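# Seat the hose connector fully onto the tap

## Task

Slide the hose connector onto the tap until it is pushed fully home, without knocking over the pipe frame.

## Robot and tools

Robot: two arms, left_arm and right_arm, each ending in a five-hinged-finger hand (three fingers plus thumb). right_arm has a right hand; left_arm has a mirrored left hand. Scene frame: origin at table-top height, halfway between the nominal arm bases, +x out over the table, +z up, left_arm on the +y side (image left/right does not follow these names). Calibrated bases: left_arm at (-0.021, +0.309, +0.025) m, right_arm at (-0.001, -0.366, +0.004) m, both nearly unrotated. Hand poses, velocities and targets are reported in each arm's own base frame. Fixed cameras and the table use the scene frame. A camera stand sits behind the arms.

Hand point axes (right hand): +z runs along straight fingers toward the tips, +x crosses the palm away from the thumb, +y points out of the back, so the palm face is at y = -0.062 m. On the left hand +x points toward the thumb instead. Straight fingertips reach about 0.12 m past the hand point. A rigid mast near the wrist (x +0.05 to +0.10, z -0.16 to -0.11, up to y +0.06; x sign flips on the left hand) can collide with things. Fingertips have rubber caps.

execute_actions(actions, cameras): actions is a list of actions; each action is a list of 1 to 15 rows; each row covers one 1/30 s control step, and a short action repeats its final row until 15 steps have passed (0.5 s). Every row is exactly 48 numbers in [-1, 1], covering both arms even if one stays still: left_arm dx, dy, dz, rx, ry, rz; 16 left hand motor numbers; left current_limit; left speed; then the same 24 for right_arm. dx..rz are an offset, not a pose: a displacement of the hand target from the Hand target held when the action began, along that target's own axes. Every row in an action counts from that same start, not from the preceding row; the next action starts from the new Hand target, so sending the same offset again moves further. Scale: 1.0 equals 0.6 m of travel or 180 degrees of turn; rx, ry, rz form one rotation vector. The controller limits commanded orientation to 40 degrees from the measured one and favours position when both cannot be met. Hands often stop short of the target, and right_arm in particular droops under load, so command extra height or send the remaining gap as a fresh offset. An all-zero pose offset re-requests the current target. To release a push, command the target back past where the hand actually sits.

Hand numbers, in this fixed order: index_abd, index_mcp, index_pip, index_dip, middle_abd, middle_mcp, middle_pip, middle_dip, ring_abd, ring_mcp, ring_pip, ring_dip, thumb_cmc, thumb_axl, thumb_mcp, thumb_ipl. Each is an absolute goal angle scaled between the hinge's stops; toward -1 bends or curls. Straight values: abd 0.00, mcp +0.75, pip +0.58, dip +0.70, thumb_cmc +0.71, thumb_axl +0.68, thumb_mcp +0.23, thumb_ipl +0.17. Alternatively write grasp numbers a, b, c, d in the first four slots and exact zeros in the other twelve: a curls index and middle tips, b bends all fingers at the knuckle, c brings the thumb across the palm and the index toward it, d curls the ring finger; all zero means open hand. A value like (0.25, 0.5, 0.75, 0) pinches tips near the palm. To set a motor to zero individually, write 0.001 so the row is not read as grasp form. Zeros are goals, not 'keep': to hold a hand unchanged, resend its hand_goal, current limit and speed. current_limit maps -1..+1 to 0..550 mA (floor 11 mA); speed sets set-point rate as (speed+1)/2 of 8.5 rad/s. Defaults: +0.4 and -0.6; the last values sent persist.

cameras: list of names (cam_high, cam_left_wrist, cam_right_wrist, or "all"); [] gives none. If omitted, images come only for an empty actions list. Unknown names invalidate the call.

zoom_image(camera, region): enlarged crop of that camera's most recent image; region is [x0, y0, x1, y1] pixels from the top-left, at most 504 per side; the camera must be in the latest images. All cameras are 504x504.

finished_scene(scene): ends the scene for good (scene = 1, optional). The connector must stay fully seated with no robot help.

Results: end_effector_position (m) and end_effector_quat_wxyz per arm in its base frame, possibly off by a few cm; Hand target, the clipped commanded pose later offsets start from; joint positions, velocities ("within noise" = still), torques (include the arm's own weight, offset and noisy; joints 3 and 4 wrap at ±28 N m); step-by-step end_effector_position samples; per hand motor hand_goal, hand_measured, hand_current_ma, hand_state (moving, goal, blocked, overload), hand_current_limit, hand_speed; motor temperatures.

Avoid: collisions or pressing between the two arms (including one hand gripping the other's fingers); hard hits on fixed or heavy items, including the tap and pipe frame; dropping parts or releasing them while they move; anything falling or being left off the table; toppling the pipe frame. Finger motors at 495 mA or more for 5 s shut off for 10 s; a motor reporting overload from the start is dead all scene. Long loaded holds, stretched poses or pushing at unreachable targets heat motors; at 100 °C the arm drops for 30-60 s (MOTOR HOT appears from 85 °C, not always). If an arm stops, hand commands sent meanwhile are discarded. Loose items may be nudged by outside pushes now and then.

Each tool is called after ">>>" in YAML: its name, and indented under it one key for each argument.

## Session

>>> execute_actions:
  actions: []

Scene clock: 0.00 s.
left_arm: end_effector_position=(+0.7015, +0.1206, +0.3403) hand_goal=(+0.000, +0.754, +0.576, +0.696, +0.000, +0.754, +0.576, +0.696, +0.000, +0.754, +0.576, +0.696, +0.714, +0.678, +0.226, +0.168) hand_measured=(+0.000, +0.754, +0.576, +0.696, +0.000, +0.754, +0.576, +0.696, +0.000, +0.754, +0.576, +0.696, +0.714, +0.678, +0.226, +0.168) hand_current_ma=(+0, +0, +0, +0, +0, +0, +0, +0, +0, +0, +0, +0, +0, +0, +0, +0) hand_state=(overload, goal, goal, goal, goal, goal, goal, goal, goal, goal, goal, goal, goal, goal, goal, goal) hand_current_limit=0.40 hand_speed=-0.60 end_effector_quat_wxyz=(-0.186, +0.708, +0.468, +0.495) | right_arm: end_effector_position=(+0.0973, +0.4712, +0.1984) hand_goal=(+0.000, +0.754, +0.576, +0.696, +0.000, +0.754, +0.576, +0.696, +0.000, +0.754, +0.576, +0.696, +0.714, +0.678, +0.226, +0.168) hand_measured=(+0.000, +0.754, +0.576, +0.696, +0.000, +0.754, +0.576, +0.696, +0.000, +0.754, +0.576, +0.696, +0.714, +0.678, +0.226, +0.168) hand_current_ma=(+0, +0, +0, +0, +0, +0, +0, +0, +0, +0, +0, +0, +0, +0, +0, +0) hand_state=(goal, goal, goal, goal, goal, goal, goal, goal, goal, goal, goal, goal, goal, goal, goal, goal) hand_current_limit=0.40 hand_speed=-0.60 end_effector_quat_wxyz=(-0.385, +0.077, +0.669, +0.631)
Joint positions: left_arm=[0.048 1.612 1.399 -0.451 -0.776 0.845] | right_arm=[1.228 1.736 0.383 1.482 -0.771 0.753]
Joint velocities: within noise
Joint torques (N m): no reading
Motor temperatures (°C): left_arm=[38 35 31 38 29 33] | right_arm=[37 35 32 34 34 30]
Heat: left arm: hottest waist 38 °C; right arm: hottest waist 37 °C.
Hand target: left_arm +0.7052, +0.1208, +0.3637; -0.177, +0.697, +0.471, +0.510 | right_arm +0.0982, +0.4737, +0.2019; -0.384, +0.074, +0.666, +0.635

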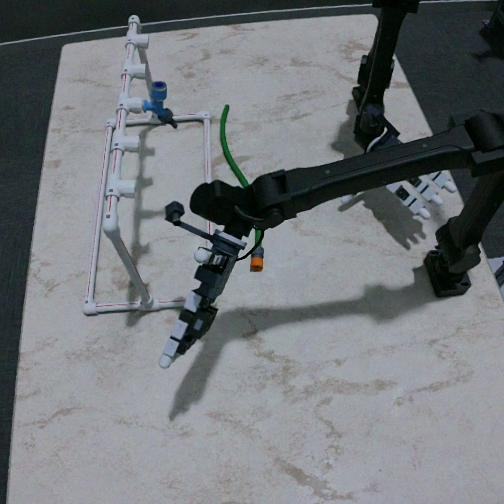

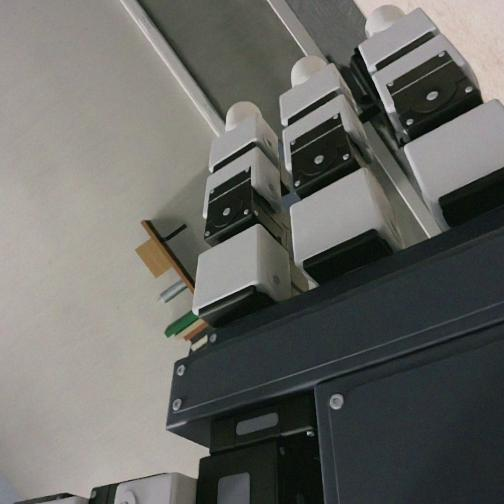

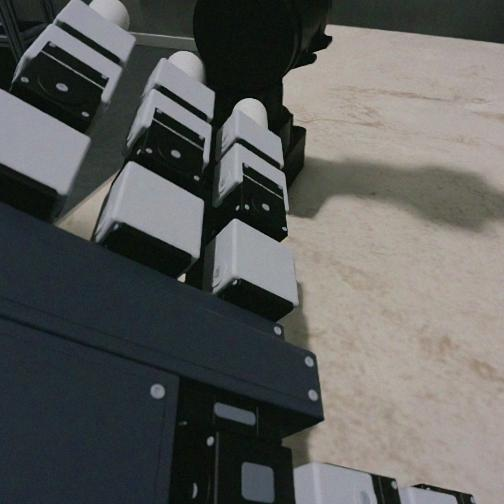

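>>> zoom_image:
  camera: "cam_high"
  region: [80, 0, 280, 200]

>>> zoom_image:
  camera: "cam_high"
  region: [120, 60, 220, 160]

>>> zoom_image:
  camera: "cam_high"
  region: [200, 90, 320, 290]

Scaled by 2.520 from the camera's 504x504 image, which has a finer 720x720 frame.

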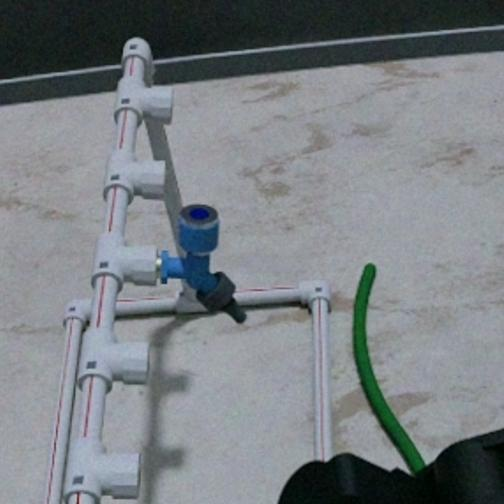

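Scaled by 5.040 from the camera's 504x504 image, which has a finer 720x720 frame.

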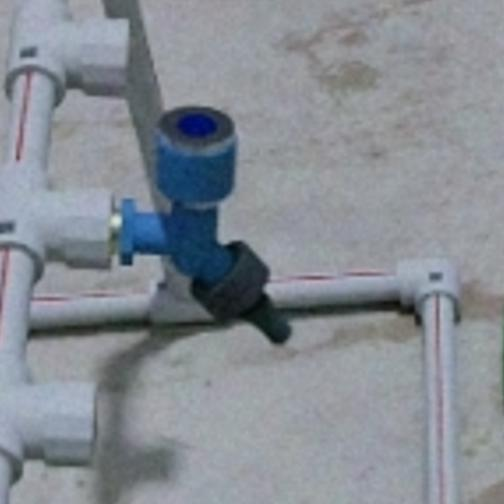

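Scaled by 2.520 from the camera's 504x504 image, which has a finer 720x720 frame.

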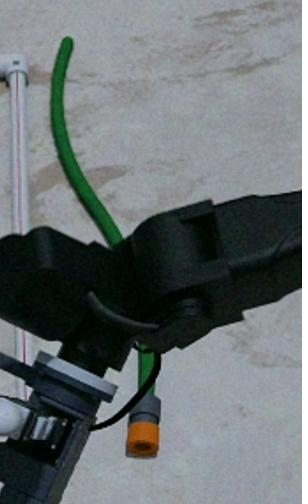

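>>> execute_actions:
  actions:
    - [[0.017,-0.065,-0.018,0,0,0,0,0,0,0,0,0,0,0,0,0,0,0,0,0,0,0,0.4,-0.6,0,0,0,0,0,0,0,0,0,0,0,0,0,0,0,0,0,0,0,0,0,0,0.4,-0.6]]
    - [[0.017,-0.065,-0.018,0,0,0,0,0,0,0,0,0,0,0,0,0,0,0,0,0,0,0,0.4,-0.6,0,0,0,0,0,0,0,0,0,0,0,0,0,0,0,0,0,0,0,0,0,0,0.4,-0.6]]

Scene clock: 5.33 s.
left_arm: end_effector_position=(+0.6318, +0.1531, +0.3658) hand_goal=(+0.000, +0.750, +0.580, +0.700, +0.000, +0.750, +0.580, +0.700, +0.000, +0.750, +0.580, +0.700, +0.710, +0.680, +0.230, +0.170) hand_measured=(-0.190, +0.752, +0.578, +0.698, -0.002, +0.752, +0.578, +0.698, -0.002, +0.752, +0.578, +0.698, +0.714, +0.678, +0.226, +0.168) hand_current_ma=(+0, +0, +0, +0, +0, +0, +0, +0, +0, +0, +0, +0, +0, +0, +0, +0) hand_state=(overload, goal, goal, goal, goal, goal, goal, goal, goal, goal, goal, goal, goal, goal, goal, goal) hand_current_limit=0.40 hand_speed=-0.60 end_effector_quat_wxyz=(-0.179, +0.701, +0.474, +0.503) | right_arm: end_effector_position=(+0.0973, +0.4712, +0.1984) hand_goal=(+0.000, +0.750, +0.580, +0.700, +0.000, +0.750, +0.580, +0.700, +0.000, +0.750, +0.580, +0.700, +0.710, +0.680, +0.230, +0.170) hand_measured=(+0.000, +0.758, +0.580, +0.698, +0.000, +0.760, +0.580, +0.698, +0.000, +0.760, +0.580, +0.698, +0.718, +0.678, +0.228, +0.168) hand_current_ma=(+0, +4, +0, +0, +0, +4, +0, +0, +0, +4, +0, +0, +3, +0, +0, +0) hand_state=(goal, goal, goal, goal, goal, goal, goal, goal, goal, goal, goal, goal, goal, goal, goal, goal) hand_current_limit=0.40 hand_speed=-0.60 end_effector_quat_wxyz=(-0.385, +0.077, +0.669, +0.631)
Joint positions: left_arm=[0.124 1.424 1.236 -0.418 -0.714 0.891] | right_arm=[1.228 1.736 0.383 1.482 -0.771 0.753]
Joint torques (N m): left_arm=[0.97 -14.68 8.99 2.28 -0.47 0.13] | right_arm=[0.21 -10.4 4.71 2.82 0.13 -0.08]
Heat: left arm: hottest waist 38 °C; right arm: hottest waist 37 °C.
Hand target: left_arm +0.6289, +0.1533, +0.3722; -0.177, +0.697, +0.471, +0.510 | right_arm +0.0982, +0.4737, +0.2019; -0.384, +0.074, +0.666, +0.635
Off the commanded pose: left_arm 0.007 m, 1 deg | right_arm 0.004 m, 1 deg.
Step readings (end_effector_position of left_arm | right_arm):
0: (+0.7015, +0.1206, +0.3403) | (+0.0973, +0.4712, +0.1984)
1: (+0.7016, +0.1205, +0.3403) | (+0.0973, +0.4712, +0.1984)
2: (+0.7014, +0.1204, +0.3404) | (+0.0973, +0.4712, +0.1984)
4: (+0.6970, +0.1206, +0.3403) | (+0.0973, +0.4712, +0.1984)
8: (+0.6801, +0.1277, +0.3457) | (+0.0973, +0.4712, +0.1984)
15: (+0.6700, +0.1367, +0.3659) | (+0.0973, +0.4712, +0.1984)
16: (+0.6698, +0.1362, +0.3661) | (+0.0973, +0.4712, +0.1984)
17: (+0.6683, +0.1365, +0.3650) | (+0.0973, +0.4712, +0.1984)
19: (+0.6599, +0.1360, +0.3581) | (+0.0973, +0.4712, +0.1984)
23: (+0.6413, +0.1452, +0.3526) | (+0.0973, +0.4712, +0.1984)
30: (+0.6323, +0.1537, +0.3672) | (+0.0973, +0.4712, +0.1984)

>>> execute_actions:
  actions:
    - [[0.017,-0.065,-0.018,0,0,0,0,0,0,0,0,0,0,0,0,0,0,0,0,0,0,0,0.4,-0.6,0,0,0,0,0,0,0,0,0,0,0,0,0,0,0,0,0,0,0,0,0,0,0.4,-0.6]]
    - [[0.017,-0.065,-0.018,0,0,0,0,0,0,0,0,0,0,0,0,0,0,0,0,0,0,0,0.4,-0.6,0,0,0,0,0,0,0,0,0,0,0,0,0,0,0,0,0,0,0,0,0,0,0.4,-0.6]]
    - [[0.017,-0.065,-0.018,0,0,0,0,0,0,0,0,0,0,0,0,0,0,0,0,0,0,0,0.4,-0.6,0,0,0,0,0,0,0,0,0,0,0,0,0,0,0,0,0,0,0,0,0,0,0.4,-0.6]]
    - [[0.017,-0.065,-0.018,0,0,0,0,0,0,0,0,0,0,0,0,0,0,0,0,0,0,0,0.4,-0.6,0,0,0,0,0,0,0,0,0,0,0,0,0,0,0,0,0,0,0,0,0,0,0.4,-0.6]]
    - [[0.017,-0.065,-0.018,0,0,0,0,0,0,0,0,0,0,0,0,0,0,0,0,0,0,0,0.4,-0.6,0,0,0,0,0,0,0,0,0,0,0,0,0,0,0,0,0,0,0,0,0,0,0.4,-0.6]]
    - [[0.017,-0.065,-0.018,0,0,0,0,0,0,0,0,0,0,0,0,0,0,0,0,0,0,0,0.4,-0.6,0,0,0,0,0,0,0,0,0,0,0,0,0,0,0,0,0,0,0,0,0,0,0.4,-0.6]]
  cameras: ["all"]

Scene clock: 9.37 s.
left_arm: end_effector_position=(+0.4030, +0.2506, +0.4040) hand_goal=(+0.000, +0.750, +0.580, +0.700, +0.000, +0.750, +0.580, +0.700, +0.000, +0.750, +0.580, +0.700, +0.710, +0.680, +0.230, +0.170) hand_measured=(-0.190, +0.752, +0.578, +0.698, -0.002, +0.752, +0.578, +0.698, -0.002, +0.752, +0.578, +0.698, +0.712, +0.678, +0.226, +0.168) hand_current_ma=(+0, +0, +0, +0, +0, +0, +0, +0, +0, +0, +0, +0, +0, +0, +0, +0) hand_state=(overload, goal, goal, goal, goal, goal, goal, goal, goal, goal, goal, goal, goal, goal, goal, goal) hand_current_limit=0.40 hand_speed=-0.60 end_effector_quat_wxyz=(-0.173, +0.693, +0.473, +0.516) | right_arm: end_effector_position=(+0.0973, +0.4712, +0.1984) hand_goal=(+0.000, +0.750, +0.580, +0.700, +0.000, +0.750, +0.580, +0.700, +0.000, +0.750, +0.580, +0.700, +0.710, +0.680, +0.230, +0.170) hand_measured=(+0.000, +0.758, +0.580, +0.698, +0.000, +0.760, +0.580, +0.698, +0.000, +0.760, +0.580, +0.698, +0.718, +0.678, +0.228, +0.168) hand_current_ma=(+0, +4, +0, +0, +0, +4, +0, +0, +0, +4, +0, +0, +3, +0, +0, +0) hand_state=(goal, goal, goal, goal, goal, goal, goal, goal, goal, goal, goal, goal, goal, goal, goal, goal) hand_current_limit=0.40 hand_speed=-0.60 end_effector_quat_wxyz=(-0.385, +0.077, +0.669, +0.631)
Joint positions: left_arm=[0.584 0.882 0.88 -0.44 -0.307 1.152] | right_arm=[1.228 1.736 0.383 1.482 -0.771 0.753]
Joint torques (N m): left_arm=[1.26 -5.66 9.43 1.66 -0.17 0.13] | right_arm=[-0.15 -10.46 4.74 2.82 0.15 -0.09]
Heat: left arm: hottest waist 38 °C; right arm: hottest waist 37 °C.
Hand target: left_arm +0.3998, +0.2509, +0.3982; -0.177, +0.697, +0.471, +0.510 | right_arm +0.0982, +0.4737, +0.2019; -0.384, +0.074, +0.666, +0.635
Off the commanded pose: left_arm 0.007 m, 1 deg | right_arm 0.004 m, 1 deg.
Step readings (end_effector_position of left_arm | right_arm):
0: (+0.6318, +0.1531, +0.3657) | (+0.0973, +0.4712, +0.1984)
1: (+0.6317, +0.1528, +0.3653) | (+0.0973, +0.4712, +0.1984)
2: (+0.6303, +0.1530, +0.3645) | (+0.0973, +0.4712, +0.1984)
4: (+0.6230, +0.1527, +0.3596) | (+0.0973, +0.4712, +0.1984)
8: (+0.6030, +0.1625, +0.3591) | (+0.0973, +0.4712, +0.1984)
15: (+0.5933, +0.1697, +0.3748) | (+0.0973, +0.4712, +0.1984)
16: (+0.5931, +0.1695, +0.3750) | (+0.0973, +0.4712, +0.1984)
17: (+0.5919, +0.1694, +0.3736) | (+0.0973, +0.4712, +0.1984)
19: (+0.5848, +0.1690, +0.3681) | (+0.0973, +0.4712, +0.1984)
23: (+0.5648, +0.1797, +0.3663) | (+0.0973, +0.4712, +0.1984)
30: (+0.5549, +0.1860, +0.3797) | (+0.0973, +0.4712, +0.1984)
31: (+0.5549, +0.1857, +0.3793) | (+0.0973, +0.4712, +0.1984)
32: (+0.5536, +0.1857, +0.3781) | (+0.0973, +0.4712, +0.1984)
34: (+0.5471, +0.1855, +0.3734) | (+0.0973, +0.4712, +0.1984)
38: (+0.5267, +0.1971, +0.3732) | (+0.0973, +0.4712, +0.1984)
45: (+0.5167, +0.2023, +0.3867) | (+0.0973, +0.4712, +0.1984)
46: (+0.5168, +0.2019, +0.3860) | (+0.0973, +0.4712, +0.1984)
47: (+0.5159, +0.2017, +0.3845) | (+0.0973, +0.4712, +0.1984)
49: (+0.5097, +0.2021, +0.3806) | (+0.0973, +0.4712, +0.1984)
53: (+0.4888, +0.2152, +0.3822) | (+0.0973, +0.4712, +0.1984)
60: (+0.4790, +0.2186, +0.3946) | (+0.0973, +0.4712, +0.1984)
61: (+0.4791, +0.2183, +0.3942) | (+0.0973, +0.4712, +0.1984)
62: (+0.4785, +0.2178, +0.3931) | (+0.0973, +0.4712, +0.1984)
64: (+0.4724, +0.2190, +0.3894) | (+0.0973, +0.4712, +0.1984)
68: (+0.4502, +0.2327, +0.3898) | (+0.0973, +0.4712, +0.1984)
75: (+0.4411, +0.2348, +0.3999) | (+0.0973, +0.4712, +0.1984)
76: (+0.4412, +0.2344, +0.3997) | (+0.0973, +0.4712, +0.1984)
77: (+0.4405, +0.2338, +0.3986) | (+0.0973, +0.4712, +0.1984)
79: (+0.4343, +0.2356, +0.3956) | (+0.0973, +0.4712, +0.1984)
83: (+0.4113, +0.2499, +0.3963) | (+0.0973, +0.4712, +0.1984)
90: (+0.4028, +0.2514, +0.4046) | (+0.0973, +0.4712, +0.1984)

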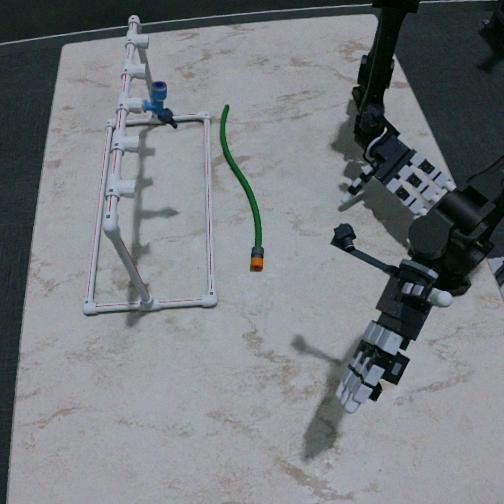

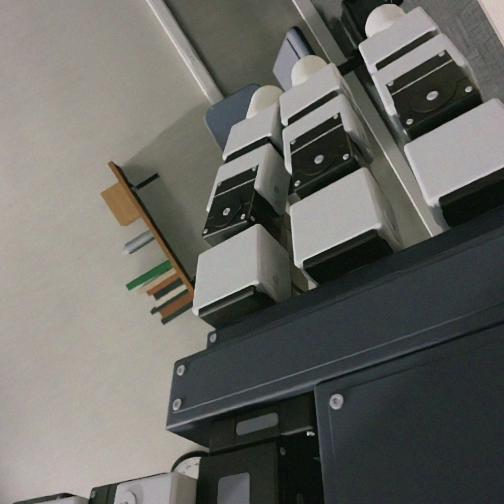

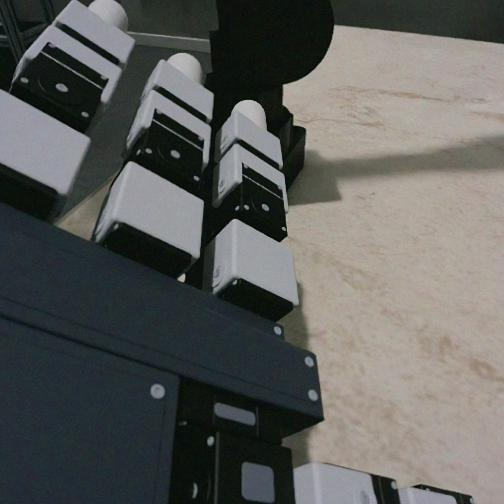

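>>> zoom_image:
  camera: "cam_high"
  region: [220, 220, 300, 300]

>>> zoom_image:
  camera: "cam_high"
  region: [120, 70, 190, 140]

>>> zoom_image:
  camera: "cam_high"
  region: [60, 0, 260, 320]

>>> zoom_image:
  camera: "cam_high"
  region: [320, 0, 504, 300]

Scaled by 6.300 from the camera's 504x504 image, which has a finer 720x720 frame.

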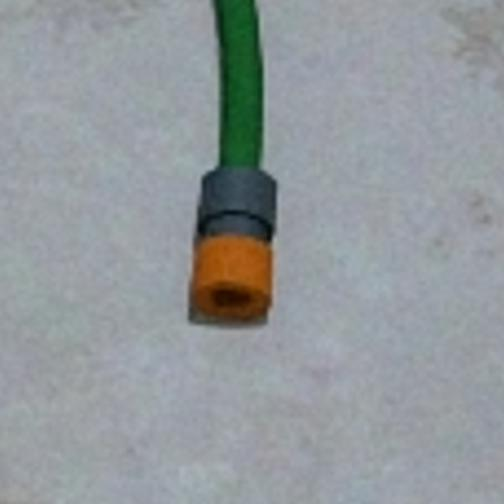

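Scaled by 7.200 from the camera's 504x504 image, which has a finer 720x720 frame.

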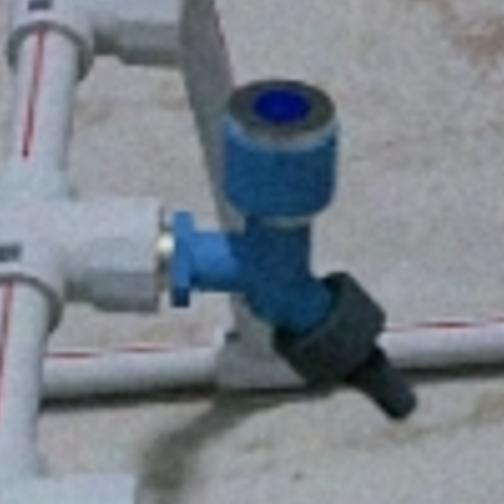

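Scaled by 1.575 from the camera's 504x504 image, which has a finer 720x720 frame.

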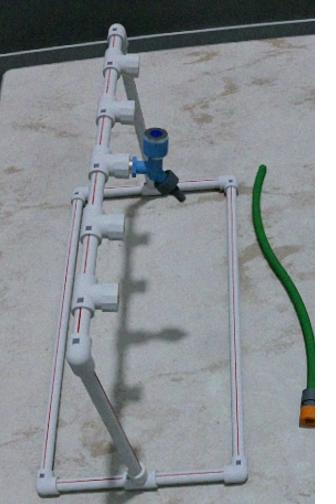

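Scaled by 1.680 from the camera's 504x504 image, which has a finer 720x720 frame.

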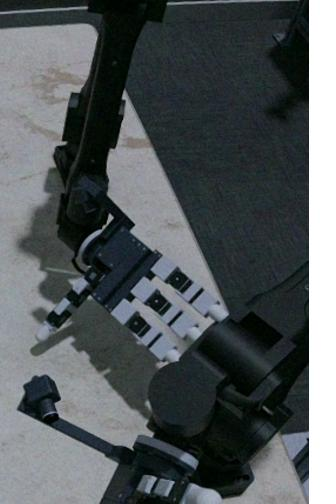

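>>> execute_actions:
  actions:
    - [[0,0,0,0,0,0,0,0,0,0,0,0,0,0,0,0,0,0,0,0,0,0,0.4,-0.6,-0.0073,0.0578,-0.01,-0.01355,-0.0729,-0.033,0,0,0,0,0,0,0,0,0,0,0,0,0,0,0,0,0.4,-0.6]]
    - [[0,0,0,0,0,0,0,0,0,0,0,0,0,0,0,0,0,0,0,0,0,0,0.4,-0.6,-0.0147,0.0568,-0.0042,-0.01355,-0.0729,-0.033,0,0,0,0,0,0,0,0,0,0,0,0,0,0,0,0,0.4,-0.6]]
    - [[0,0,0,0,0,0,0,0,0,0,0,0,0,0,0,0,0,0,0,0,0,0,0.4,-0.6,-0.0378,0.0555,-0.0027,0.0229,-0.0667,-0.0611,0,0,0,0,0,0,0,0,0,0,0,0,0,0,0,0,0.4,-0.6]]
    - [[0,0,0,0,0,0,0,0,0,0,0,0,0,0,0,0,0,0,0,0,0,0,0.4,-0.6,-0.0481,0.0476,0.0039,0.0229,-0.0667,-0.0611,0,0,0,0,0,0,0,0,0,0,0,0,0,0,0,0,0.4,-0.6]]

Scene clock: 40.47 s.
left_arm: end_effector_position=(+0.4031, +0.2506, +0.4040) hand_goal=(+0.000, +0.750, +0.580, +0.700, +0.000, +0.750, +0.580, +0.700, +0.000, +0.750, +0.580, +0.700, +0.710, +0.680, +0.230, +0.170) hand_measured=(-0.190, +0.752, +0.578, +0.698, -0.002, +0.752, +0.578, +0.698, -0.002, +0.752, +0.578, +0.698, +0.712, +0.678, +0.226, +0.168) hand_current_ma=(+0, +0, +0, +0, +0, +0, +0, +0, +0, +0, +0, +0, +0, +0, +0, +0) hand_state=(overload, goal, goal, goal, goal, goal, goal, goal, goal, goal, goal, goal, goal, goal, goal, goal) hand_current_limit=0.40 hand_speed=-0.60 end_effector_quat_wxyz=(-0.173, +0.693, +0.473, +0.516) | right_arm: end_effector_position=(+0.2149, +0.4687, +0.2617) hand_goal=(+0.000, +0.750, +0.580, +0.700, +0.000, +0.750, +0.580, +0.700, +0.000, +0.750, +0.580, +0.700, +0.710, +0.680, +0.230, +0.170) hand_measured=(+0.000, +0.758, +0.580, +0.698, +0.000, +0.760, +0.580, +0.698, +0.000, +0.760, +0.580, +0.698, +0.718, +0.678, +0.228, +0.168) hand_current_ma=(+0, +4, +0, +0, +0, +4, +0, +0, +0, +4, +0, +0, +3, +0, +0, +0) hand_state=(goal, goal, goal, goal, goal, goal, goal, goal, goal, goal, goal, goal, goal, goal, goal, goal) hand_current_limit=0.40 hand_speed=-0.60 end_effector_quat_wxyz=(+0.107, +0.155, +0.803, +0.566)
Joint positions: left_arm=[0.584 0.882 0.88 -0.44 -0.307 1.153] | right_arm=[1.183 1.232 0.536 0.352 -0.01 0]
Joint torques (N m): left_arm=[1.32 -5.6 9.43 1.66 -0.17 0.12] | right_arm=[-0.15 -9.29 13.72 2.4 0.15 -0.16]
Motor temperatures (°C): left_arm=[38 35 36 38 29 33] | right_arm=[36 36 33 34 34 30]
Heat: left arm: hottest waist 38 °C; right arm: hottest waist 36 °C.
Hand target: left_arm +0.3998, +0.2509, +0.3982; -0.177, +0.697, +0.471, +0.510 | right_arm +0.2198, +0.4795, +0.2905; +0.116, +0.148, +0.791, +0.582
Off the commanded pose: left_arm 0.007 m, 1 deg | right_arm 0.031 m, 3 deg.
Step readings (end_effector_position of left_arm | right_arm):
0: (+0.4031, +0.2506, +0.4040) | (+0.0973, +0.4712, +0.1984)
1: (+0.4031, +0.2506, +0.4040) | (+0.0986, +0.4713, +0.1982)
2: (+0.4031, +0.2506, +0.4040) | (+0.1039, +0.4721, +0.1972)
4: (+0.4031, +0.2506, +0.4040) | (+0.1166, +0.4737, +0.1966)
8: (+0.4031, +0.2506, +0.4040) | (+0.1286, +0.4721, +0.2132)
15: (+0.4031, +0.2506, +0.4040) | (+0.1279, +0.4722, +0.2210)
16: (+0.4031, +0.2506, +0.4040) | (+0.1293, +0.4723, +0.2196)
17: (+0.4031, +0.2506, +0.4040) | (+0.1348, +0.4720, +0.2172)
19: (+0.4031, +0.2506, +0.4040) | (+0.1441, +0.4708, +0.2148)
23: (+0.4031, +0.2506, +0.4040) | (+0.1524, +0.4659, +0.2259)
30: (+0.4031, +0.2506, +0.4040) | (+0.1513, +0.4673, +0.2318)
31: (+0.4031, +0.2506, +0.4040) | (+0.1519, +0.4674, +0.2305)
32: (+0.4031, +0.2506, +0.4040) | (+0.1545, +0.4676, +0.2284)
34: (+0.4031, +0.2506, +0.4040) | (+0.1608, +0.4678, +0.2260)
38: (+0.4031, +0.2506, +0.4040) | (+0.1760, +0.4649, +0.2370)
45: (+0.4031, +0.2506, +0.4040) | (+0.1810, +0.4679, +0.2496)
46: (+0.4031, +0.2506, +0.4040) | (+0.1817, +0.4681, +0.2482)
47: (+0.4031, +0.2506, +0.4040) | (+0.1858, +0.4672, +0.2462)
49: (+0.4031, +0.2506, +0.4040) | (+0.1946, +0.4662, +0.2432)
53: (+0.4031, +0.2506, +0.4040) | (+0.2119, +0.4636, +0.2511)
60: (+0.4031, +0.2506, +0.4040) | (+0.2165, +0.4679, +0.2649)

>>> execute_actions:
  actions:
    - [[0,0,0,0,0,0,0,0,0,0,0,0,0,0,0,0,0,0,0,0,0,0,0.4,-0.6,-0.0623,0.0385,0.0132,0.0539,-0.0486,-0.0727,0,0,0,0,0,0,0,0,0,0,0,0,0,0,0,0,0.4,-0.6]]
    - [[0,0,0,0,0,0,0,0,0,0,0,0,0,0,0,0,0,0,0,0,0,0,0.4,-0.6,-0.0682,0.0275,0.0195,0.0539,-0.0486,-0.0727,0,0,0,0,0,0,0,0,0,0,0,0,0,0,0,0,0.4,-0.6]]
    - [[0,0,0,0,0,0,0,0,0,0,0,0,0,0,0,0,0,0,0,0,0,0,0.4,-0.6,-0.0483,-0.0025,0.0467,0.0676,-0.0212,-0.085,0,0,0,0,0,0,0,0,0,0,0,0,0,0,0,0,0.4,-0.6]]
    - [[0,0,0,0,0,0,0,0,0,0,0,0,0,0,0,0,0,0,0,0,0,0,0.4,-0.6,-0.0455,-0.0037,0.0517,0.0676,-0.0212,-0.085,0,0,0,0,0,0,0,0,0,0,0,0,0,0,0,0,0.4,-0.6]]
  cameras: ["cam_high", "cam_right_wrist"]

Scene clock: 44.20 s.
left_arm: end_effector_position=(+0.4031, +0.2506, +0.4040) hand_goal=(+0.000, +0.750, +0.580, +0.700, +0.000, +0.750, +0.580, +0.700, +0.000, +0.750, +0.580, +0.700, +0.710, +0.680, +0.230, +0.170) hand_measured=(-0.190, +0.752, +0.578, +0.698, -0.002, +0.752, +0.578, +0.698, -0.002, +0.752, +0.578, +0.698, +0.712, +0.678, +0.226, +0.168) hand_current_ma=(+0, +0, +0, +0, +0, +0, +0, +0, +0, +0, +0, +0, +0, +0, +0, +0) hand_state=(overload, goal, goal, goal, goal, goal, goal, goal, goal, goal, goal, goal, goal, goal, goal, goal) hand_current_limit=0.40 hand_speed=-0.60 end_effector_quat_wxyz=(-0.173, +0.693, +0.473, +0.516) | right_arm: end_effector_position=(+0.3742, +0.4769, +0.3122) hand_goal=(+0.000, +0.750, +0.580, +0.700, +0.000, +0.750, +0.580, +0.700, +0.000, +0.750, +0.580, +0.700, +0.710, +0.680, +0.230, +0.170) hand_measured=(+0.000, +0.752, +0.580, +0.698, -0.002, +0.752, +0.580, +0.698, +0.000, +0.752, +0.580, +0.698, +0.714, +0.678, +0.228, +0.168) hand_current_ma=(+0, +0, +0, +0, +0, +1, +0, +0, +0, +0, +0, +0, +1, +0, +0, +0) hand_state=(goal, goal, goal, goal, goal, goal, goal, goal, goal, goal, goal, goal, goal, goal, goal, goal) hand_current_limit=0.40 hand_speed=-0.60 end_effector_quat_wxyz=(+0.446, -0.064, +0.890, +0.074)
Joint positions: left_arm=[0.584 0.882 0.88 -0.44 -0.307 1.153] | right_arm=[0.984 1.349 1.159 -0.595 0.581 -0.977]
Joint torques (N m): left_arm=[1.32 -5.6 9.44 1.66 -0.17 0.12] | right_arm=[0.15 -10.46 16.24 1.8 0.67 -0.02]
Heat: left arm: hottest waist 38 °C; right arm: hottest waist 36 °C.
Hand target: left_arm +0.3998, +0.2509, +0.3982; -0.177, +0.697, +0.471, +0.510 | right_arm +0.3816, +0.4901, +0.3319; +0.454, -0.067, +0.885, +0.078
Off the commanded pose: left_arm 0.007 m, 1 deg | right_arm 0.025 m, 1 deg.
Step readings (end_effector_position of left_arm | right_arm):
0: (+0.4031, +0.2506, +0.4040) | (+0.2149, +0.4688, +0.2617)
1: (+0.4031, +0.2506, +0.4040) | (+0.2155, +0.4687, +0.2614)
2: (+0.4031, +0.2506, +0.4040) | (+0.2193, +0.4680, +0.2598)
4: (+0.4031, +0.2506, +0.4040) | (+0.2270, +0.4675, +0.2575)
8: (+0.4031, +0.2506, +0.4040) | (+0.2501, +0.4624, +0.2687)
15: (+0.4031, +0.2506, +0.4040) | (+0.2573, +0.4671, +0.2850)
16: (+0.4031, +0.2506, +0.4040) | (+0.2575, +0.4672, +0.2844)
17: (+0.4031, +0.2506, +0.4040) | (+0.2608, +0.4661, +0.2826)
19: (+0.4031, +0.2506, +0.4040) | (+0.2684, +0.4644, +0.2809)
23: (+0.4031, +0.2506, +0.4040) | (+0.2894, +0.4616, +0.2943)
30: (+0.4031, +0.2506, +0.4040) | (+0.2967, +0.4665, +0.3119)
31: (+0.4031, +0.2506, +0.4040) | (+0.2968, +0.4665, +0.3116)
32: (+0.4031, +0.2506, +0.4040) | (+0.2989, +0.4654, +0.3093)
34: (+0.4031, +0.2506, +0.4040) | (+0.3058, +0.4652, +0.3060)
38: (+0.4031, +0.2506, +0.4040) | (+0.3280, +0.4661, +0.3094)
45: (+0.4031, +0.2506, +0.4040) | (+0.3358, +0.4693, +0.3167)
46: (+0.4031, +0.2506, +0.4040) | (+0.3363, +0.4692, +0.3160)
47: (+0.4031, +0.2506, +0.4040) | (+0.3399, +0.4675, +0.3142)
49: (+0.4031, +0.2506, +0.4040) | (+0.3488, +0.4677, +0.3115)
53: (+0.4031, +0.2506, +0.4040) | (+0.3689, +0.4744, +0.3137)
60: (+0.4031, +0.2506, +0.4040) | (+0.3751, +0.4767, +0.3156)
Images, in order (width x height): cam_high 504x504, cam_right_wrist 504x504.

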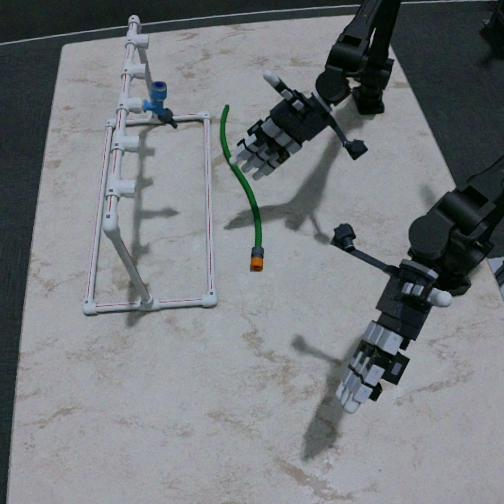

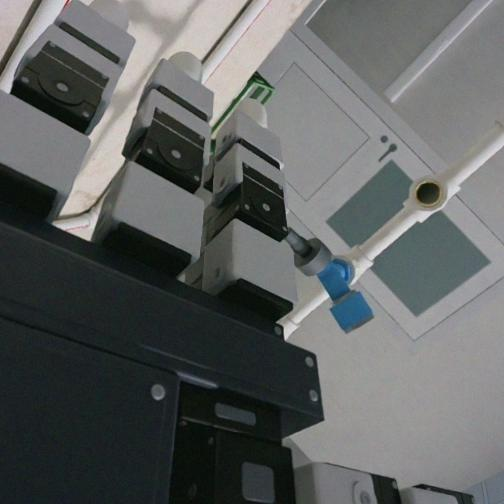

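>>> zoom_image:
  camera: "cam_right_wrist"
  region: [260, 160, 460, 360]

>>> zoom_image:
  camera: "cam_high"
  region: [220, 50, 380, 210]

Scaled by 2.520 from the camera's 504x504 image, which has a finer 720x720 frame.

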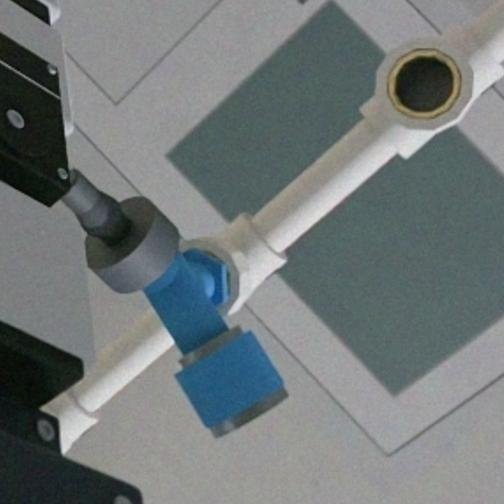

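Scaled by 3.150 from the camera's 504x504 image, which has a finer 720x720 frame.

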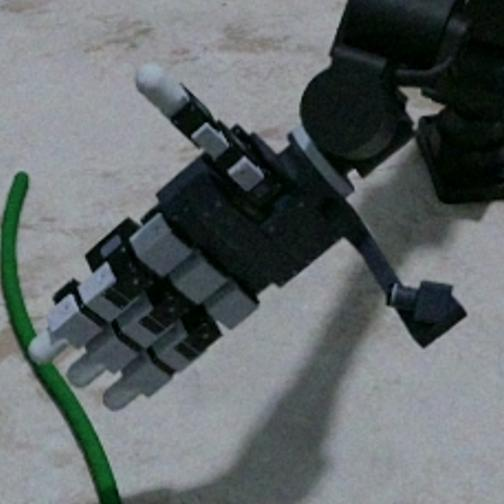

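>>> execute_actions:
  actions:
    - [[0,0,0,0,0,0,0,0,0,0,0,0,0,0,0,0,0,0,0,0,0,0,0.4,-0.6,0,0,0,0,0,0,0,0,0.75,0,0,0,0,0,0,0,0,0,0,0,0,0,0.4,0]]
    - [[0,0,0,0,0,0,0,0,0,0,0,0,0,0,0,0,0,0,0,0,0,0,0.4,-0.6,0,0,0,0,0,0,0.25,0.25,0.75,0,0,0,0,0,0,0,0,0,0,0,0,0,0.4,0]]
  cameras: ["cam_high", "cam_right_wrist"]

Scene clock: 47.17 s.
left_arm: end_effector_position=(+0.4031, +0.2506, +0.4040) hand_goal=(+0.000, +0.750, +0.580, +0.700, +0.000, +0.750, +0.580, +0.700, +0.000, +0.750, +0.580, +0.700, +0.710, +0.680, +0.230, +0.170) hand_measured=(-0.190, +0.752, +0.578, +0.698, -0.002, +0.752, +0.578, +0.698, -0.002, +0.752, +0.578, +0.698, +0.712, +0.678, +0.226, +0.168) hand_current_ma=(+0, +0, +0, +0, +0, +0, +0, +0, +0, +0, +0, +0, +0, +0, +0, +0) hand_state=(overload, goal, goal, goal, goal, goal, goal, goal, goal, goal, goal, goal, goal, goal, goal, goal) hand_current_limit=0.40 hand_speed=-0.60 end_effector_quat_wxyz=(-0.173, +0.693, +0.473, +0.516) | right_arm: end_effector_position=(+0.3741, +0.4768, +0.3117) hand_goal=(+0.000, +0.176, +0.018, +0.512, +0.000, +0.250, +0.130, +0.562, +0.000, +0.588, +0.580, +0.726, -0.540, +0.680, +0.042, +0.070) hand_measured=(+0.000, +0.186, +0.024, +0.514, -0.002, +0.258, +0.134, +0.566, -0.002, +0.592, +0.580, +0.724, -0.554, +0.678, +0.040, +0.066) hand_current_ma=(+0, +4, +1, +1, +0, +3, +1, +1, +0, +1, +0, +0, -7, +0, +0, -1) hand_state=(goal, goal, goal, goal, goal, goal, goal, goal, goal, goal, goal, goal, goal, goal, goal, goal) hand_current_limit=0.40 hand_speed=0.00 end_effector_quat_wxyz=(+0.446, -0.065, +0.890, +0.071)
Joint positions: left_arm=[0.584 0.882 0.88 -0.44 -0.307 1.153] | right_arm=[0.985 1.35 1.161 -0.6 0.584 -0.98]
Joint torques (N m): left_arm=[1.32 -5.6 9.43 1.63 -0.17 0.12] | right_arm=[0.21 -10.64 16.24 1.98 0.42 0.11]
Heat: left arm: hottest waist 38 °C; right arm: hottest waist 36 °C.
Hand target: left_arm +0.3998, +0.2509, +0.3982; -0.177, +0.697, +0.471, +0.510 | right_arm +0.3815, +0.4902, +0.3317; +0.453, -0.067, +0.885, +0.078
Off the commanded pose: left_arm 0.007 m, 1 deg | right_arm 0.025 m, 1 deg.
Step readings (end_effector_position of left_arm | right_arm):
0: (+0.4031, +0.2506, +0.4040) | (+0.3742, +0.4769, +0.3122)
1: (+0.4031, +0.2506, +0.4040) | (+0.3742, +0.4769, +0.3122)
2: (+0.4031, +0.2506, +0.4040) | (+0.3743, +0.4768, +0.3122)
4: (+0.4031, +0.2506, +0.4040) | (+0.3744, +0.4767, +0.3120)
8: (+0.4031, +0.2506, +0.4040) | (+0.3743, +0.4766, +0.3118)
15: (+0.4031, +0.2506, +0.4040) | (+0.3740, +0.4766, +0.3113)
16: (+0.4031, +0.2506, +0.4040) | (+0.3740, +0.4765, +0.3114)
17: (+0.4031, +0.2506, +0.4040) | (+0.3741, +0.4761, +0.3111)
19: (+0.4031, +0.2506, +0.4040) | (+0.3741, +0.4763, +0.3105)
23: (+0.4031, +0.2506, +0.4040) | (+0.3747, +0.4763, +0.3117)
30: (+0.4031, +0.2506, +0.4040) | (+0.3741, +0.4768, +0.3117)
Images, in order (width x height): cam_high 504x504, cam_right_wrist 504x504.

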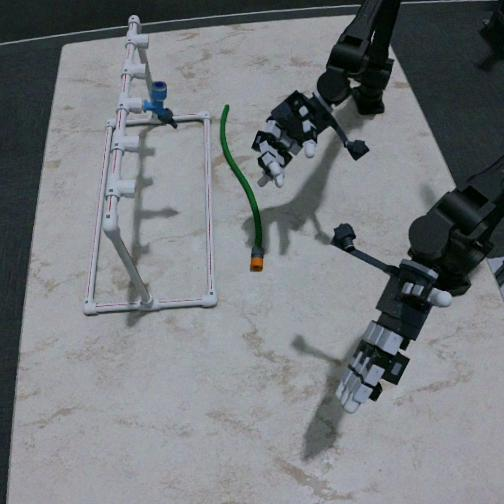

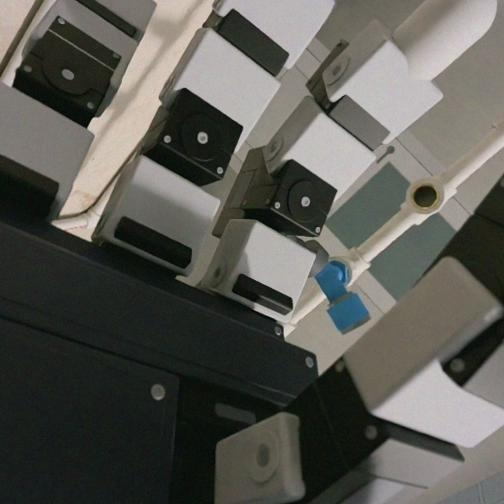

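>>> zoom_image:
  camera: "cam_right_wrist"
  region: [254, 0, 504, 250]

>>> zoom_image:
  camera: "cam_right_wrist"
  region: [200, 230, 504, 504]

>>> zoom_image:
  camera: "cam_high"
  region: [230, 60, 390, 220]

Scaled by 2.016 from the camera's 504x504 image, which has a finer 720x720 frame.

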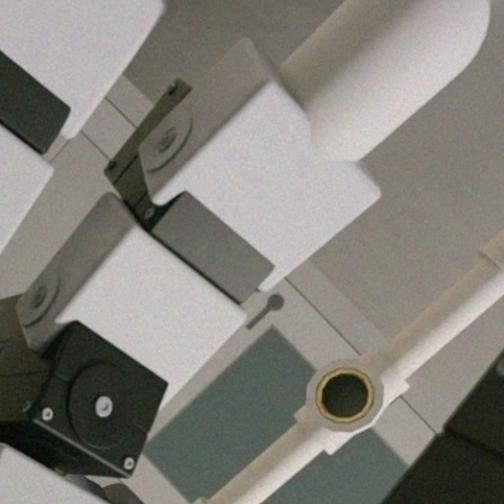

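Scaled by 1.658 from the camera's 504x504 image, which has a finer 720x720 frame.

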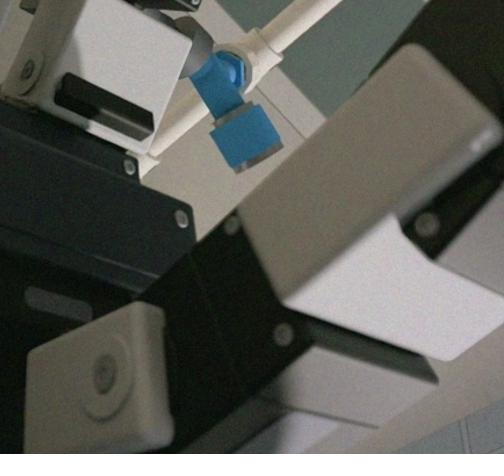

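Scaled by 3.150 from the camera's 504x504 image, which has a finer 720x720 frame.

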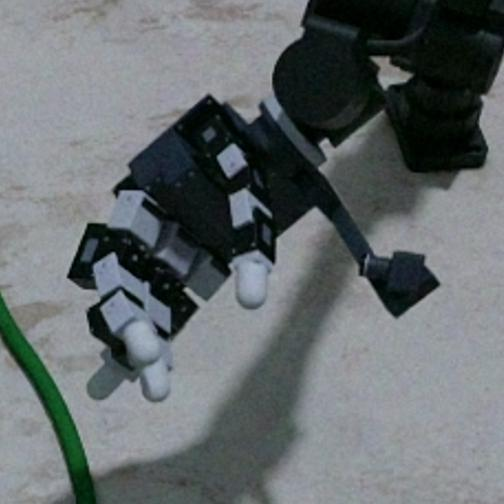

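>>> zoom_image:
  camera: "cam_high"
  region: [320, 260, 480, 420]

>>> zoom_image:
  camera: "cam_high"
  region: [320, 20, 420, 120]

Scaled by 3.150 from the camera's 504x504 image, which has a finer 720x720 frame.

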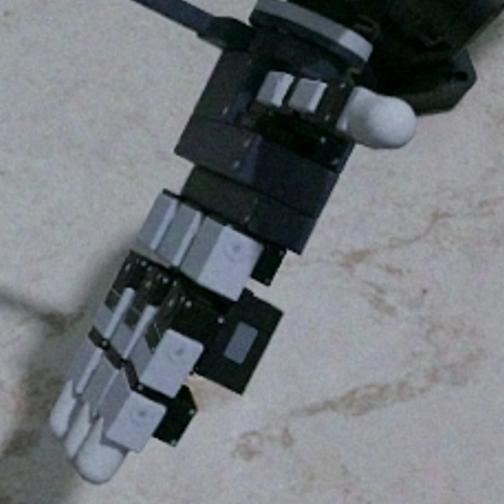

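Scaled by 5.040 from the camera's 504x504 image, which has a finer 720x720 frame.

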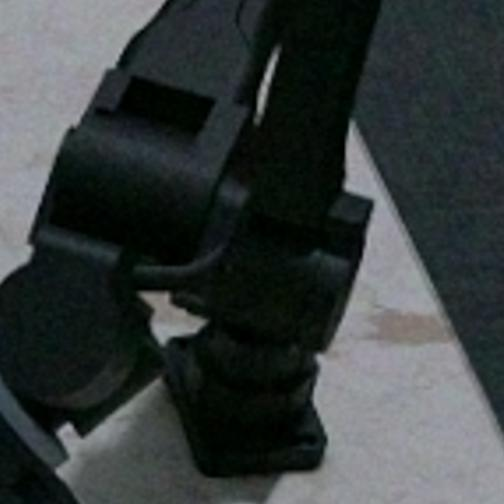

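>>> execute_actions:
  actions:
    - [[0,0,0,0,0,0,0,0,0,0,0,0,0,0,0,0,0,0,0,0,0,0,0.4,-0.6,0.0212,-0.0085,0.064,0.0537,0.0196,-0.1014,0,0.342,-0.08,-0.029,0,0.342,-0.08,-0.029,0,0.75,0.58,0.7,-0.571,0.68,0.23,0.17,0.4,0]]
    - [[0,0,0,0,0,0,0,0,0,0,0,0,0,0,0,0,0,0,0,0,0,0,0.4,-0.6,0.0172,0.0087,0.0652,0.0537,0.0196,-0.1014,0,0.342,-0.08,-0.029,0,0.342,-0.08,-0.029,0,0.75,0.58,0.7,-0.571,0.68,0.23,0.17,0.4,0]]
    - [[0,0,0,0,0,0,0,0,0,0,0,0,0,0,0,0,0,0,0,0,0,0,0.4,-0.6,0.0078,0.0238,0.0632,0.0537,0.0196,-0.1014,0,0.342,-0.08,-0.029,0,0.342,-0.08,-0.029,0,0.75,0.58,0.7,-0.571,0.68,0.23,0.17,0.4,0]]
    - [[0,0,0,0,0,0,0,0,0,0,0,0,0,0,0,0,0,0,0,0,0,0,0.4,-0.6,-0.0053,0.0345,0.0582,0.0537,0.0196,-0.1014,0,0.342,-0.08,-0.029,0,0.342,-0.08,-0.029,0,0.75,0.58,0.7,-0.571,0.68,0.23,0.17,0.4,0]]
  cameras: ["cam_high", "cam_right_wrist"]

Scene clock: 69.13 s.
left_arm: end_effector_position=(+0.4031, +0.2506, +0.4040) hand_goal=(+0.000, +0.750, +0.580, +0.700, +0.000, +0.750, +0.580, +0.700, +0.000, +0.750, +0.580, +0.700, +0.710, +0.680, +0.230, +0.170) hand_measured=(-0.190, +0.752, +0.578, +0.698, -0.002, +0.752, +0.578, +0.698, -0.002, +0.752, +0.578, +0.698, +0.712, +0.678, +0.226, +0.168) hand_current_ma=(+0, +0, +0, +0, +0, +0, +0, +0, +0, +0, +0, +0, +0, +0, +0, +0) hand_state=(overload, goal, goal, goal, goal, goal, goal, goal, goal, goal, goal, goal, goal, goal, goal, goal) hand_current_limit=0.40 hand_speed=-0.60 end_effector_quat_wxyz=(-0.173, +0.693, +0.473, +0.516) | right_arm: end_effector_position=(+0.4742, +0.4860, +0.1894) hand_goal=(+0.000, +0.342, -0.080, -0.028, +0.000, +0.342, -0.080, -0.028, +0.000, +0.750, +0.580, +0.700, -0.570, +0.680, +0.230, +0.170) hand_measured=(+0.000, +0.340, -0.076, -0.026, -0.002, +0.338, -0.076, -0.024, -0.002, +0.740, +0.580, +0.702, -0.572, +0.678, +0.224, +0.168) hand_current_ma=(+0, -1, +1, +1, +0, -1, +1, +1, +0, -4, +0, +0, +0, +0, -2, -1) hand_state=(goal, goal, goal, goal, goal, goal, goal, goal, goal, goal, goal, goal, goal, goal, goal, goal) hand_current_limit=0.40 hand_speed=0.00 end_effector_quat_wxyz=(+0.299, -0.433, +0.697, -0.488)
Joint positions: left_arm=[0.584 0.882 0.88 -0.44 -0.307 1.153] | right_arm=[0.991 1.962 1.817 -1.125 1.201 -1.898]
Joint torques (N m): left_arm=[1.32 -5.6 9.43 1.66 -0.16 0.12] | right_arm=[0.44 -20.01 14.65 0.72 1.19 -0.1]
Motor temperatures (°C): left_arm=[38 35 38 38 29 33] | right_arm=[36 36 40 34 34 30]
Heat: left arm: hottest waist 38 °C; right arm: hottest elbow 40 °C.
Hand target: left_arm +0.3998, +0.2509, +0.3982; -0.177, +0.697, +0.471, +0.510 | right_arm +0.4777, +0.4985, +0.2005; +0.304, -0.434, +0.695, -0.486
Off the commanded pose: left_arm 0.007 m, 1 deg | right_arm 0.017 m, 1 deg.
Step readings (end_effector_position of left_arm | right_arm):
0: (+0.4031, +0.2506, +0.4040) | (+0.3741, +0.4768, +0.3117)
1: (+0.4031, +0.2506, +0.4040) | (+0.3743, +0.4767, +0.3115)
2: (+0.4031, +0.2506, +0.4040) | (+0.3754, +0.4761, +0.3101)
4: (+0.4031, +0.2506, +0.4040) | (+0.3822, +0.4753, +0.3057)
8: (+0.4031, +0.2506, +0.4040) | (+0.3950, +0.4809, +0.2943)
15: (+0.4031, +0.2506, +0.4040) | (+0.3974, +0.4798, +0.2768)
16: (+0.4031, +0.2506, +0.4040) | (+0.3977, +0.4787, +0.2763)
17: (+0.4031, +0.2506, +0.4040) | (+0.4002, +0.4762, +0.2758)
19: (+0.4031, +0.2506, +0.4040) | (+0.4082, +0.4755, +0.2760)
23: (+0.4031, +0.2506, +0.4040) | (+0.4217, +0.4842, +0.2696)
30: (+0.4031, +0.2506, +0.4040) | (+0.4223, +0.4815, +0.2461)
31: (+0.4031, +0.2506, +0.4040) | (+0.4228, +0.4800, +0.2452)
32: (+0.4031, +0.2506, +0.4040) | (+0.4259, +0.4767, +0.2451)
34: (+0.4031, +0.2506, +0.4040) | (+0.4363, +0.4752, +0.2473)
38: (+0.4031, +0.2506, +0.4040) | (+0.4513, +0.4838, +0.2416)
45: (+0.4031, +0.2506, +0.4040) | (+0.4497, +0.4807, +0.2148)
46: (+0.4031, +0.2506, +0.4040) | (+0.4501, +0.4794, +0.2140)
47: (+0.4031, +0.2506, +0.4040) | (+0.4531, +0.4766, +0.2153)
49: (+0.4031, +0.2506, +0.4040) | (+0.4630, +0.4772, +0.2198)
53: (+0.4031, +0.2506, +0.4040) | (+0.4768, +0.4867, +0.2142)
60: (+0.4031, +0.2506, +0.4040) | (+0.4737, +0.4839, +0.1835)
Images, in order (width x height): cam_high 504x504, cam_right_wrist 504x504.

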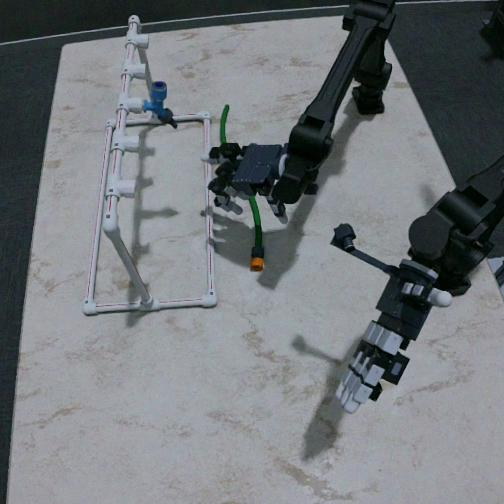

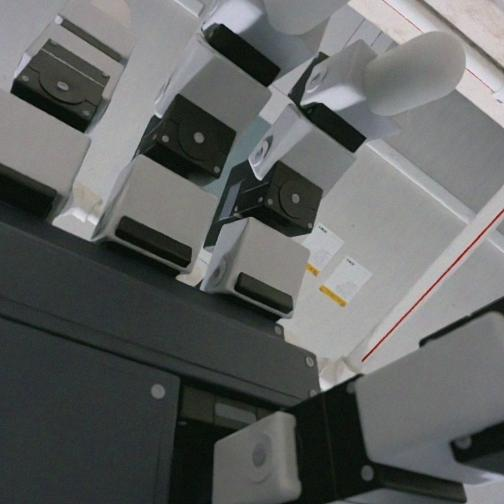

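>>> zoom_image:
  camera: "cam_high"
  region: [195, 130, 335, 290]

>>> zoom_image:
  camera: "cam_right_wrist"
  region: [250, 0, 504, 254]

Scaled by 3.150 from the camera's 504x504 image, which has a finer 720x720 frame.

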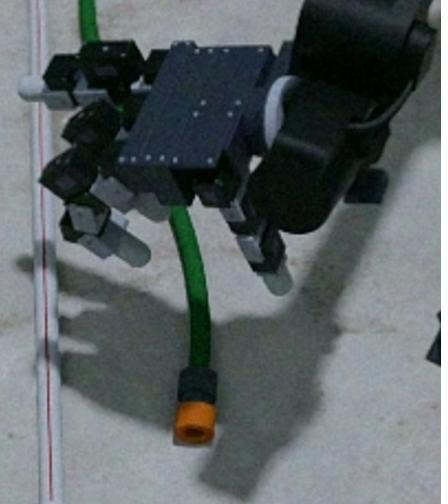

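Scaled by 1.984 from the camera's 504x504 image, which has a finer 720x720 frame.

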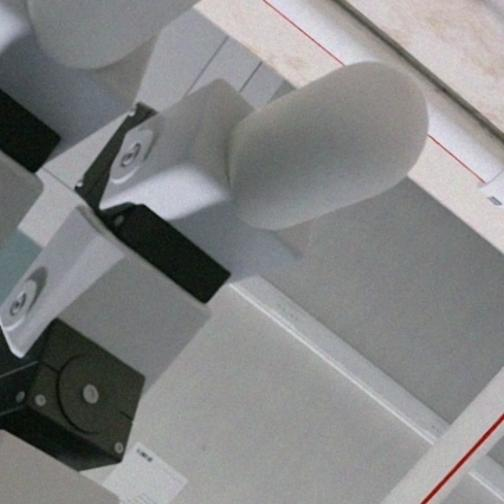

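>>> execute_actions:
  actions:
    - [[0,0,0,0,0,0,0,0,0,0,0,0,0,0,0,0,0,0,0,0,0,0,0.4,-0.6,-0.0053,0.0515,0.0243,0,0,0,0,0.342,-0.08,-0.029,0,0.342,-0.08,-0.029,0,0.75,0.58,0.7,-0.571,0.68,0.23,0.17,0.4,0]]
    - [[0,0,0,0,0,0,0,0,0,0,0,0,0,0,0,0,0,0,0,0,0,0,0.4,-0.6,-0.0053,0.0515,0.0243,0,0,0,0,0.342,-0.08,-0.029,0,0.342,-0.08,-0.029,0,0.75,0.58,0.7,-0.571,0.68,0.23,0.17,0.4,0]]
    - [[0,0,0,0,0,0,0,0,0,0,0,0,0,0,0,0,0,0,0,0,0,0,0.4,-0.6,-0.0053,0.0515,0.0243,0,0,0,0,0.342,-0.08,-0.029,0,0.342,-0.08,-0.029,0,0.75,0.58,0.7,-0.571,0.68,0.23,0.17,0.4,0]]
  cameras: ["cam_high", "cam_right_wrist"]

>>> zoom_image:
  camera: "cam_high"
  region: [195, 150, 315, 290]

Scene clock: 72.90 s.
left_arm: end_effector_position=(+0.4031, +0.2506, +0.4040) hand_goal=(+0.000, +0.750, +0.580, +0.700, +0.000, +0.750, +0.580, +0.700, +0.000, +0.750, +0.580, +0.700, +0.710, +0.680, +0.230, +0.170) hand_measured=(-0.190, +0.752, +0.578, +0.698, -0.002, +0.752, +0.578, +0.698, -0.002, +0.752, +0.578, +0.698, +0.712, +0.678, +0.226, +0.168) hand_current_ma=(+0, +0, +0, +0, +0, +0, +0, +0, +0, +0, +0, +0, +0, +0, +0, +0) hand_state=(overload, goal, goal, goal, goal, goal, goal, goal, goal, goal, goal, goal, goal, goal, goal, goal) hand_current_limit=0.40 hand_speed=-0.60 end_effector_quat_wxyz=(-0.173, +0.693, +0.473, +0.516) | right_arm: end_effector_position=(+0.4860, +0.5040, +0.1132) hand_goal=(+0.000, +0.342, -0.080, -0.028, +0.000, +0.342, -0.080, -0.028, +0.000, +0.750, +0.580, +0.700, -0.570, +0.680, +0.230, +0.170) hand_measured=(+0.000, +0.338, -0.076, -0.026, -0.002, +0.338, -0.076, -0.024, -0.002, +0.740, +0.580, +0.702, -0.572, +0.678, +0.224, +0.168) hand_current_ma=(+0, -1, +1, +1, +0, -1, +1, +1, +0, -4, +0, +0, +0, +0, -2, -1) hand_state=(goal, goal, goal, goal, goal, goal, goal, goal, goal, goal, goal, goal, goal, goal, goal, goal) hand_current_limit=0.40 hand_speed=0.00 end_effector_quat_wxyz=(+0.311, -0.429, +0.697, -0.483)
Joint positions: left_arm=[0.584 0.882 0.88 -0.44 -0.307 1.153] | right_arm=[0.991 2.048 1.743 -0.917 1.2 -1.922]
Joint torques (N m): left_arm=[1.32 -5.54 9.43 1.65 -0.17 0.12] | right_arm=[-0.44 -19.43 9.94 1.95 1.01 -0.13]
Heat: left arm: hottest waist 38 °C; right arm: hottest elbow 40 °C.
Hand target: left_arm +0.3998, +0.2509, +0.3982; -0.177, +0.697, +0.471, +0.510 | right_arm +0.4903, +0.5030, +0.0984; +0.304, -0.434, +0.695, -0.486
Off the commanded pose: left_arm 0.007 m, 1 deg | right_arm 0.016 m, 1 deg.
Step readings (end_effector_position of left_arm | right_arm):
0: (+0.4031, +0.2506, +0.4040) | (+0.4742, +0.4860, +0.1894)
1: (+0.4031, +0.2506, +0.4040) | (+0.4742, +0.4860, +0.1894)
2: (+0.4031, +0.2506, +0.4040) | (+0.4742, +0.4860, +0.1894)
4: (+0.4031, +0.2506, +0.4040) | (+0.4752, +0.4876, +0.1894)
8: (+0.4031, +0.2506, +0.4040) | (+0.4781, +0.4919, +0.1874)
15: (+0.4031, +0.2506, +0.4040) | (+0.4794, +0.4940, +0.1811)
16: (+0.4031, +0.2506, +0.4040) | (+0.4796, +0.4943, +0.1807)
17: (+0.4031, +0.2506, +0.4040) | (+0.4804, +0.4954, +0.1800)
19: (+0.4031, +0.2506, +0.4040) | (+0.4819, +0.4978, +0.1777)
23: (+0.4031, +0.2506, +0.4040) | (+0.4829, +0.4993, +0.1647)
30: (+0.4031, +0.2506, +0.4040) | (+0.4830, +0.4994, +0.1464)
31: (+0.4031, +0.2506, +0.4040) | (+0.4832, +0.4997, +0.1458)
32: (+0.4031, +0.2506, +0.4040) | (+0.4838, +0.5006, +0.1452)
34: (+0.4031, +0.2506, +0.4040) | (+0.4851, +0.5026, +0.1430)
38: (+0.4031, +0.2506, +0.4040) | (+0.4859, +0.5039, +0.1309)
45: (+0.4031, +0.2506, +0.4040) | (+0.4857, +0.5036, +0.1136)
Images, in order (width x height): cam_high 504x504, cam_right_wrist 504x504.

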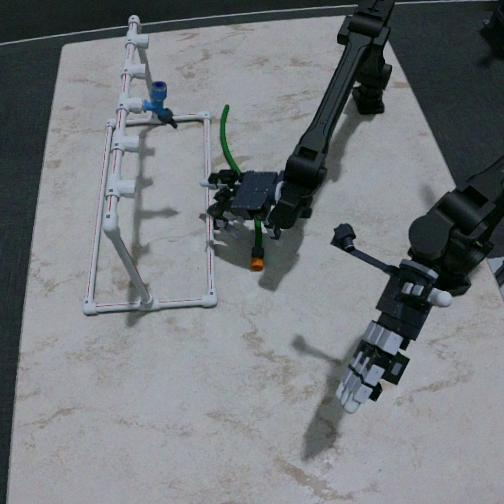

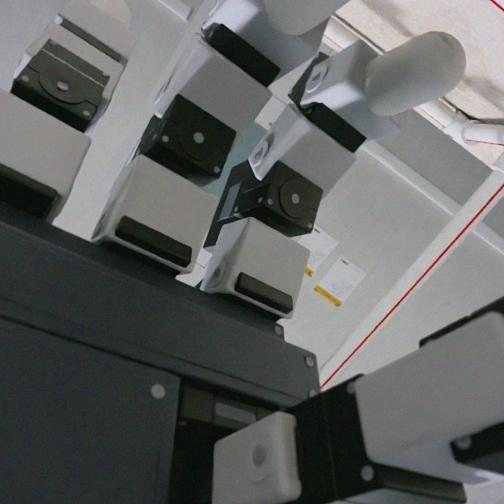

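Scaled by 3.600 from the camera's 504x504 image, which has a finer 720x720 frame.

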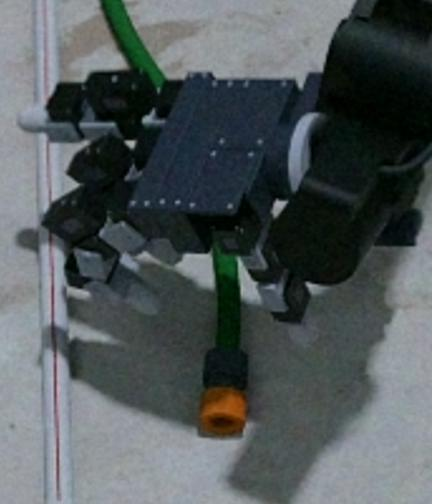

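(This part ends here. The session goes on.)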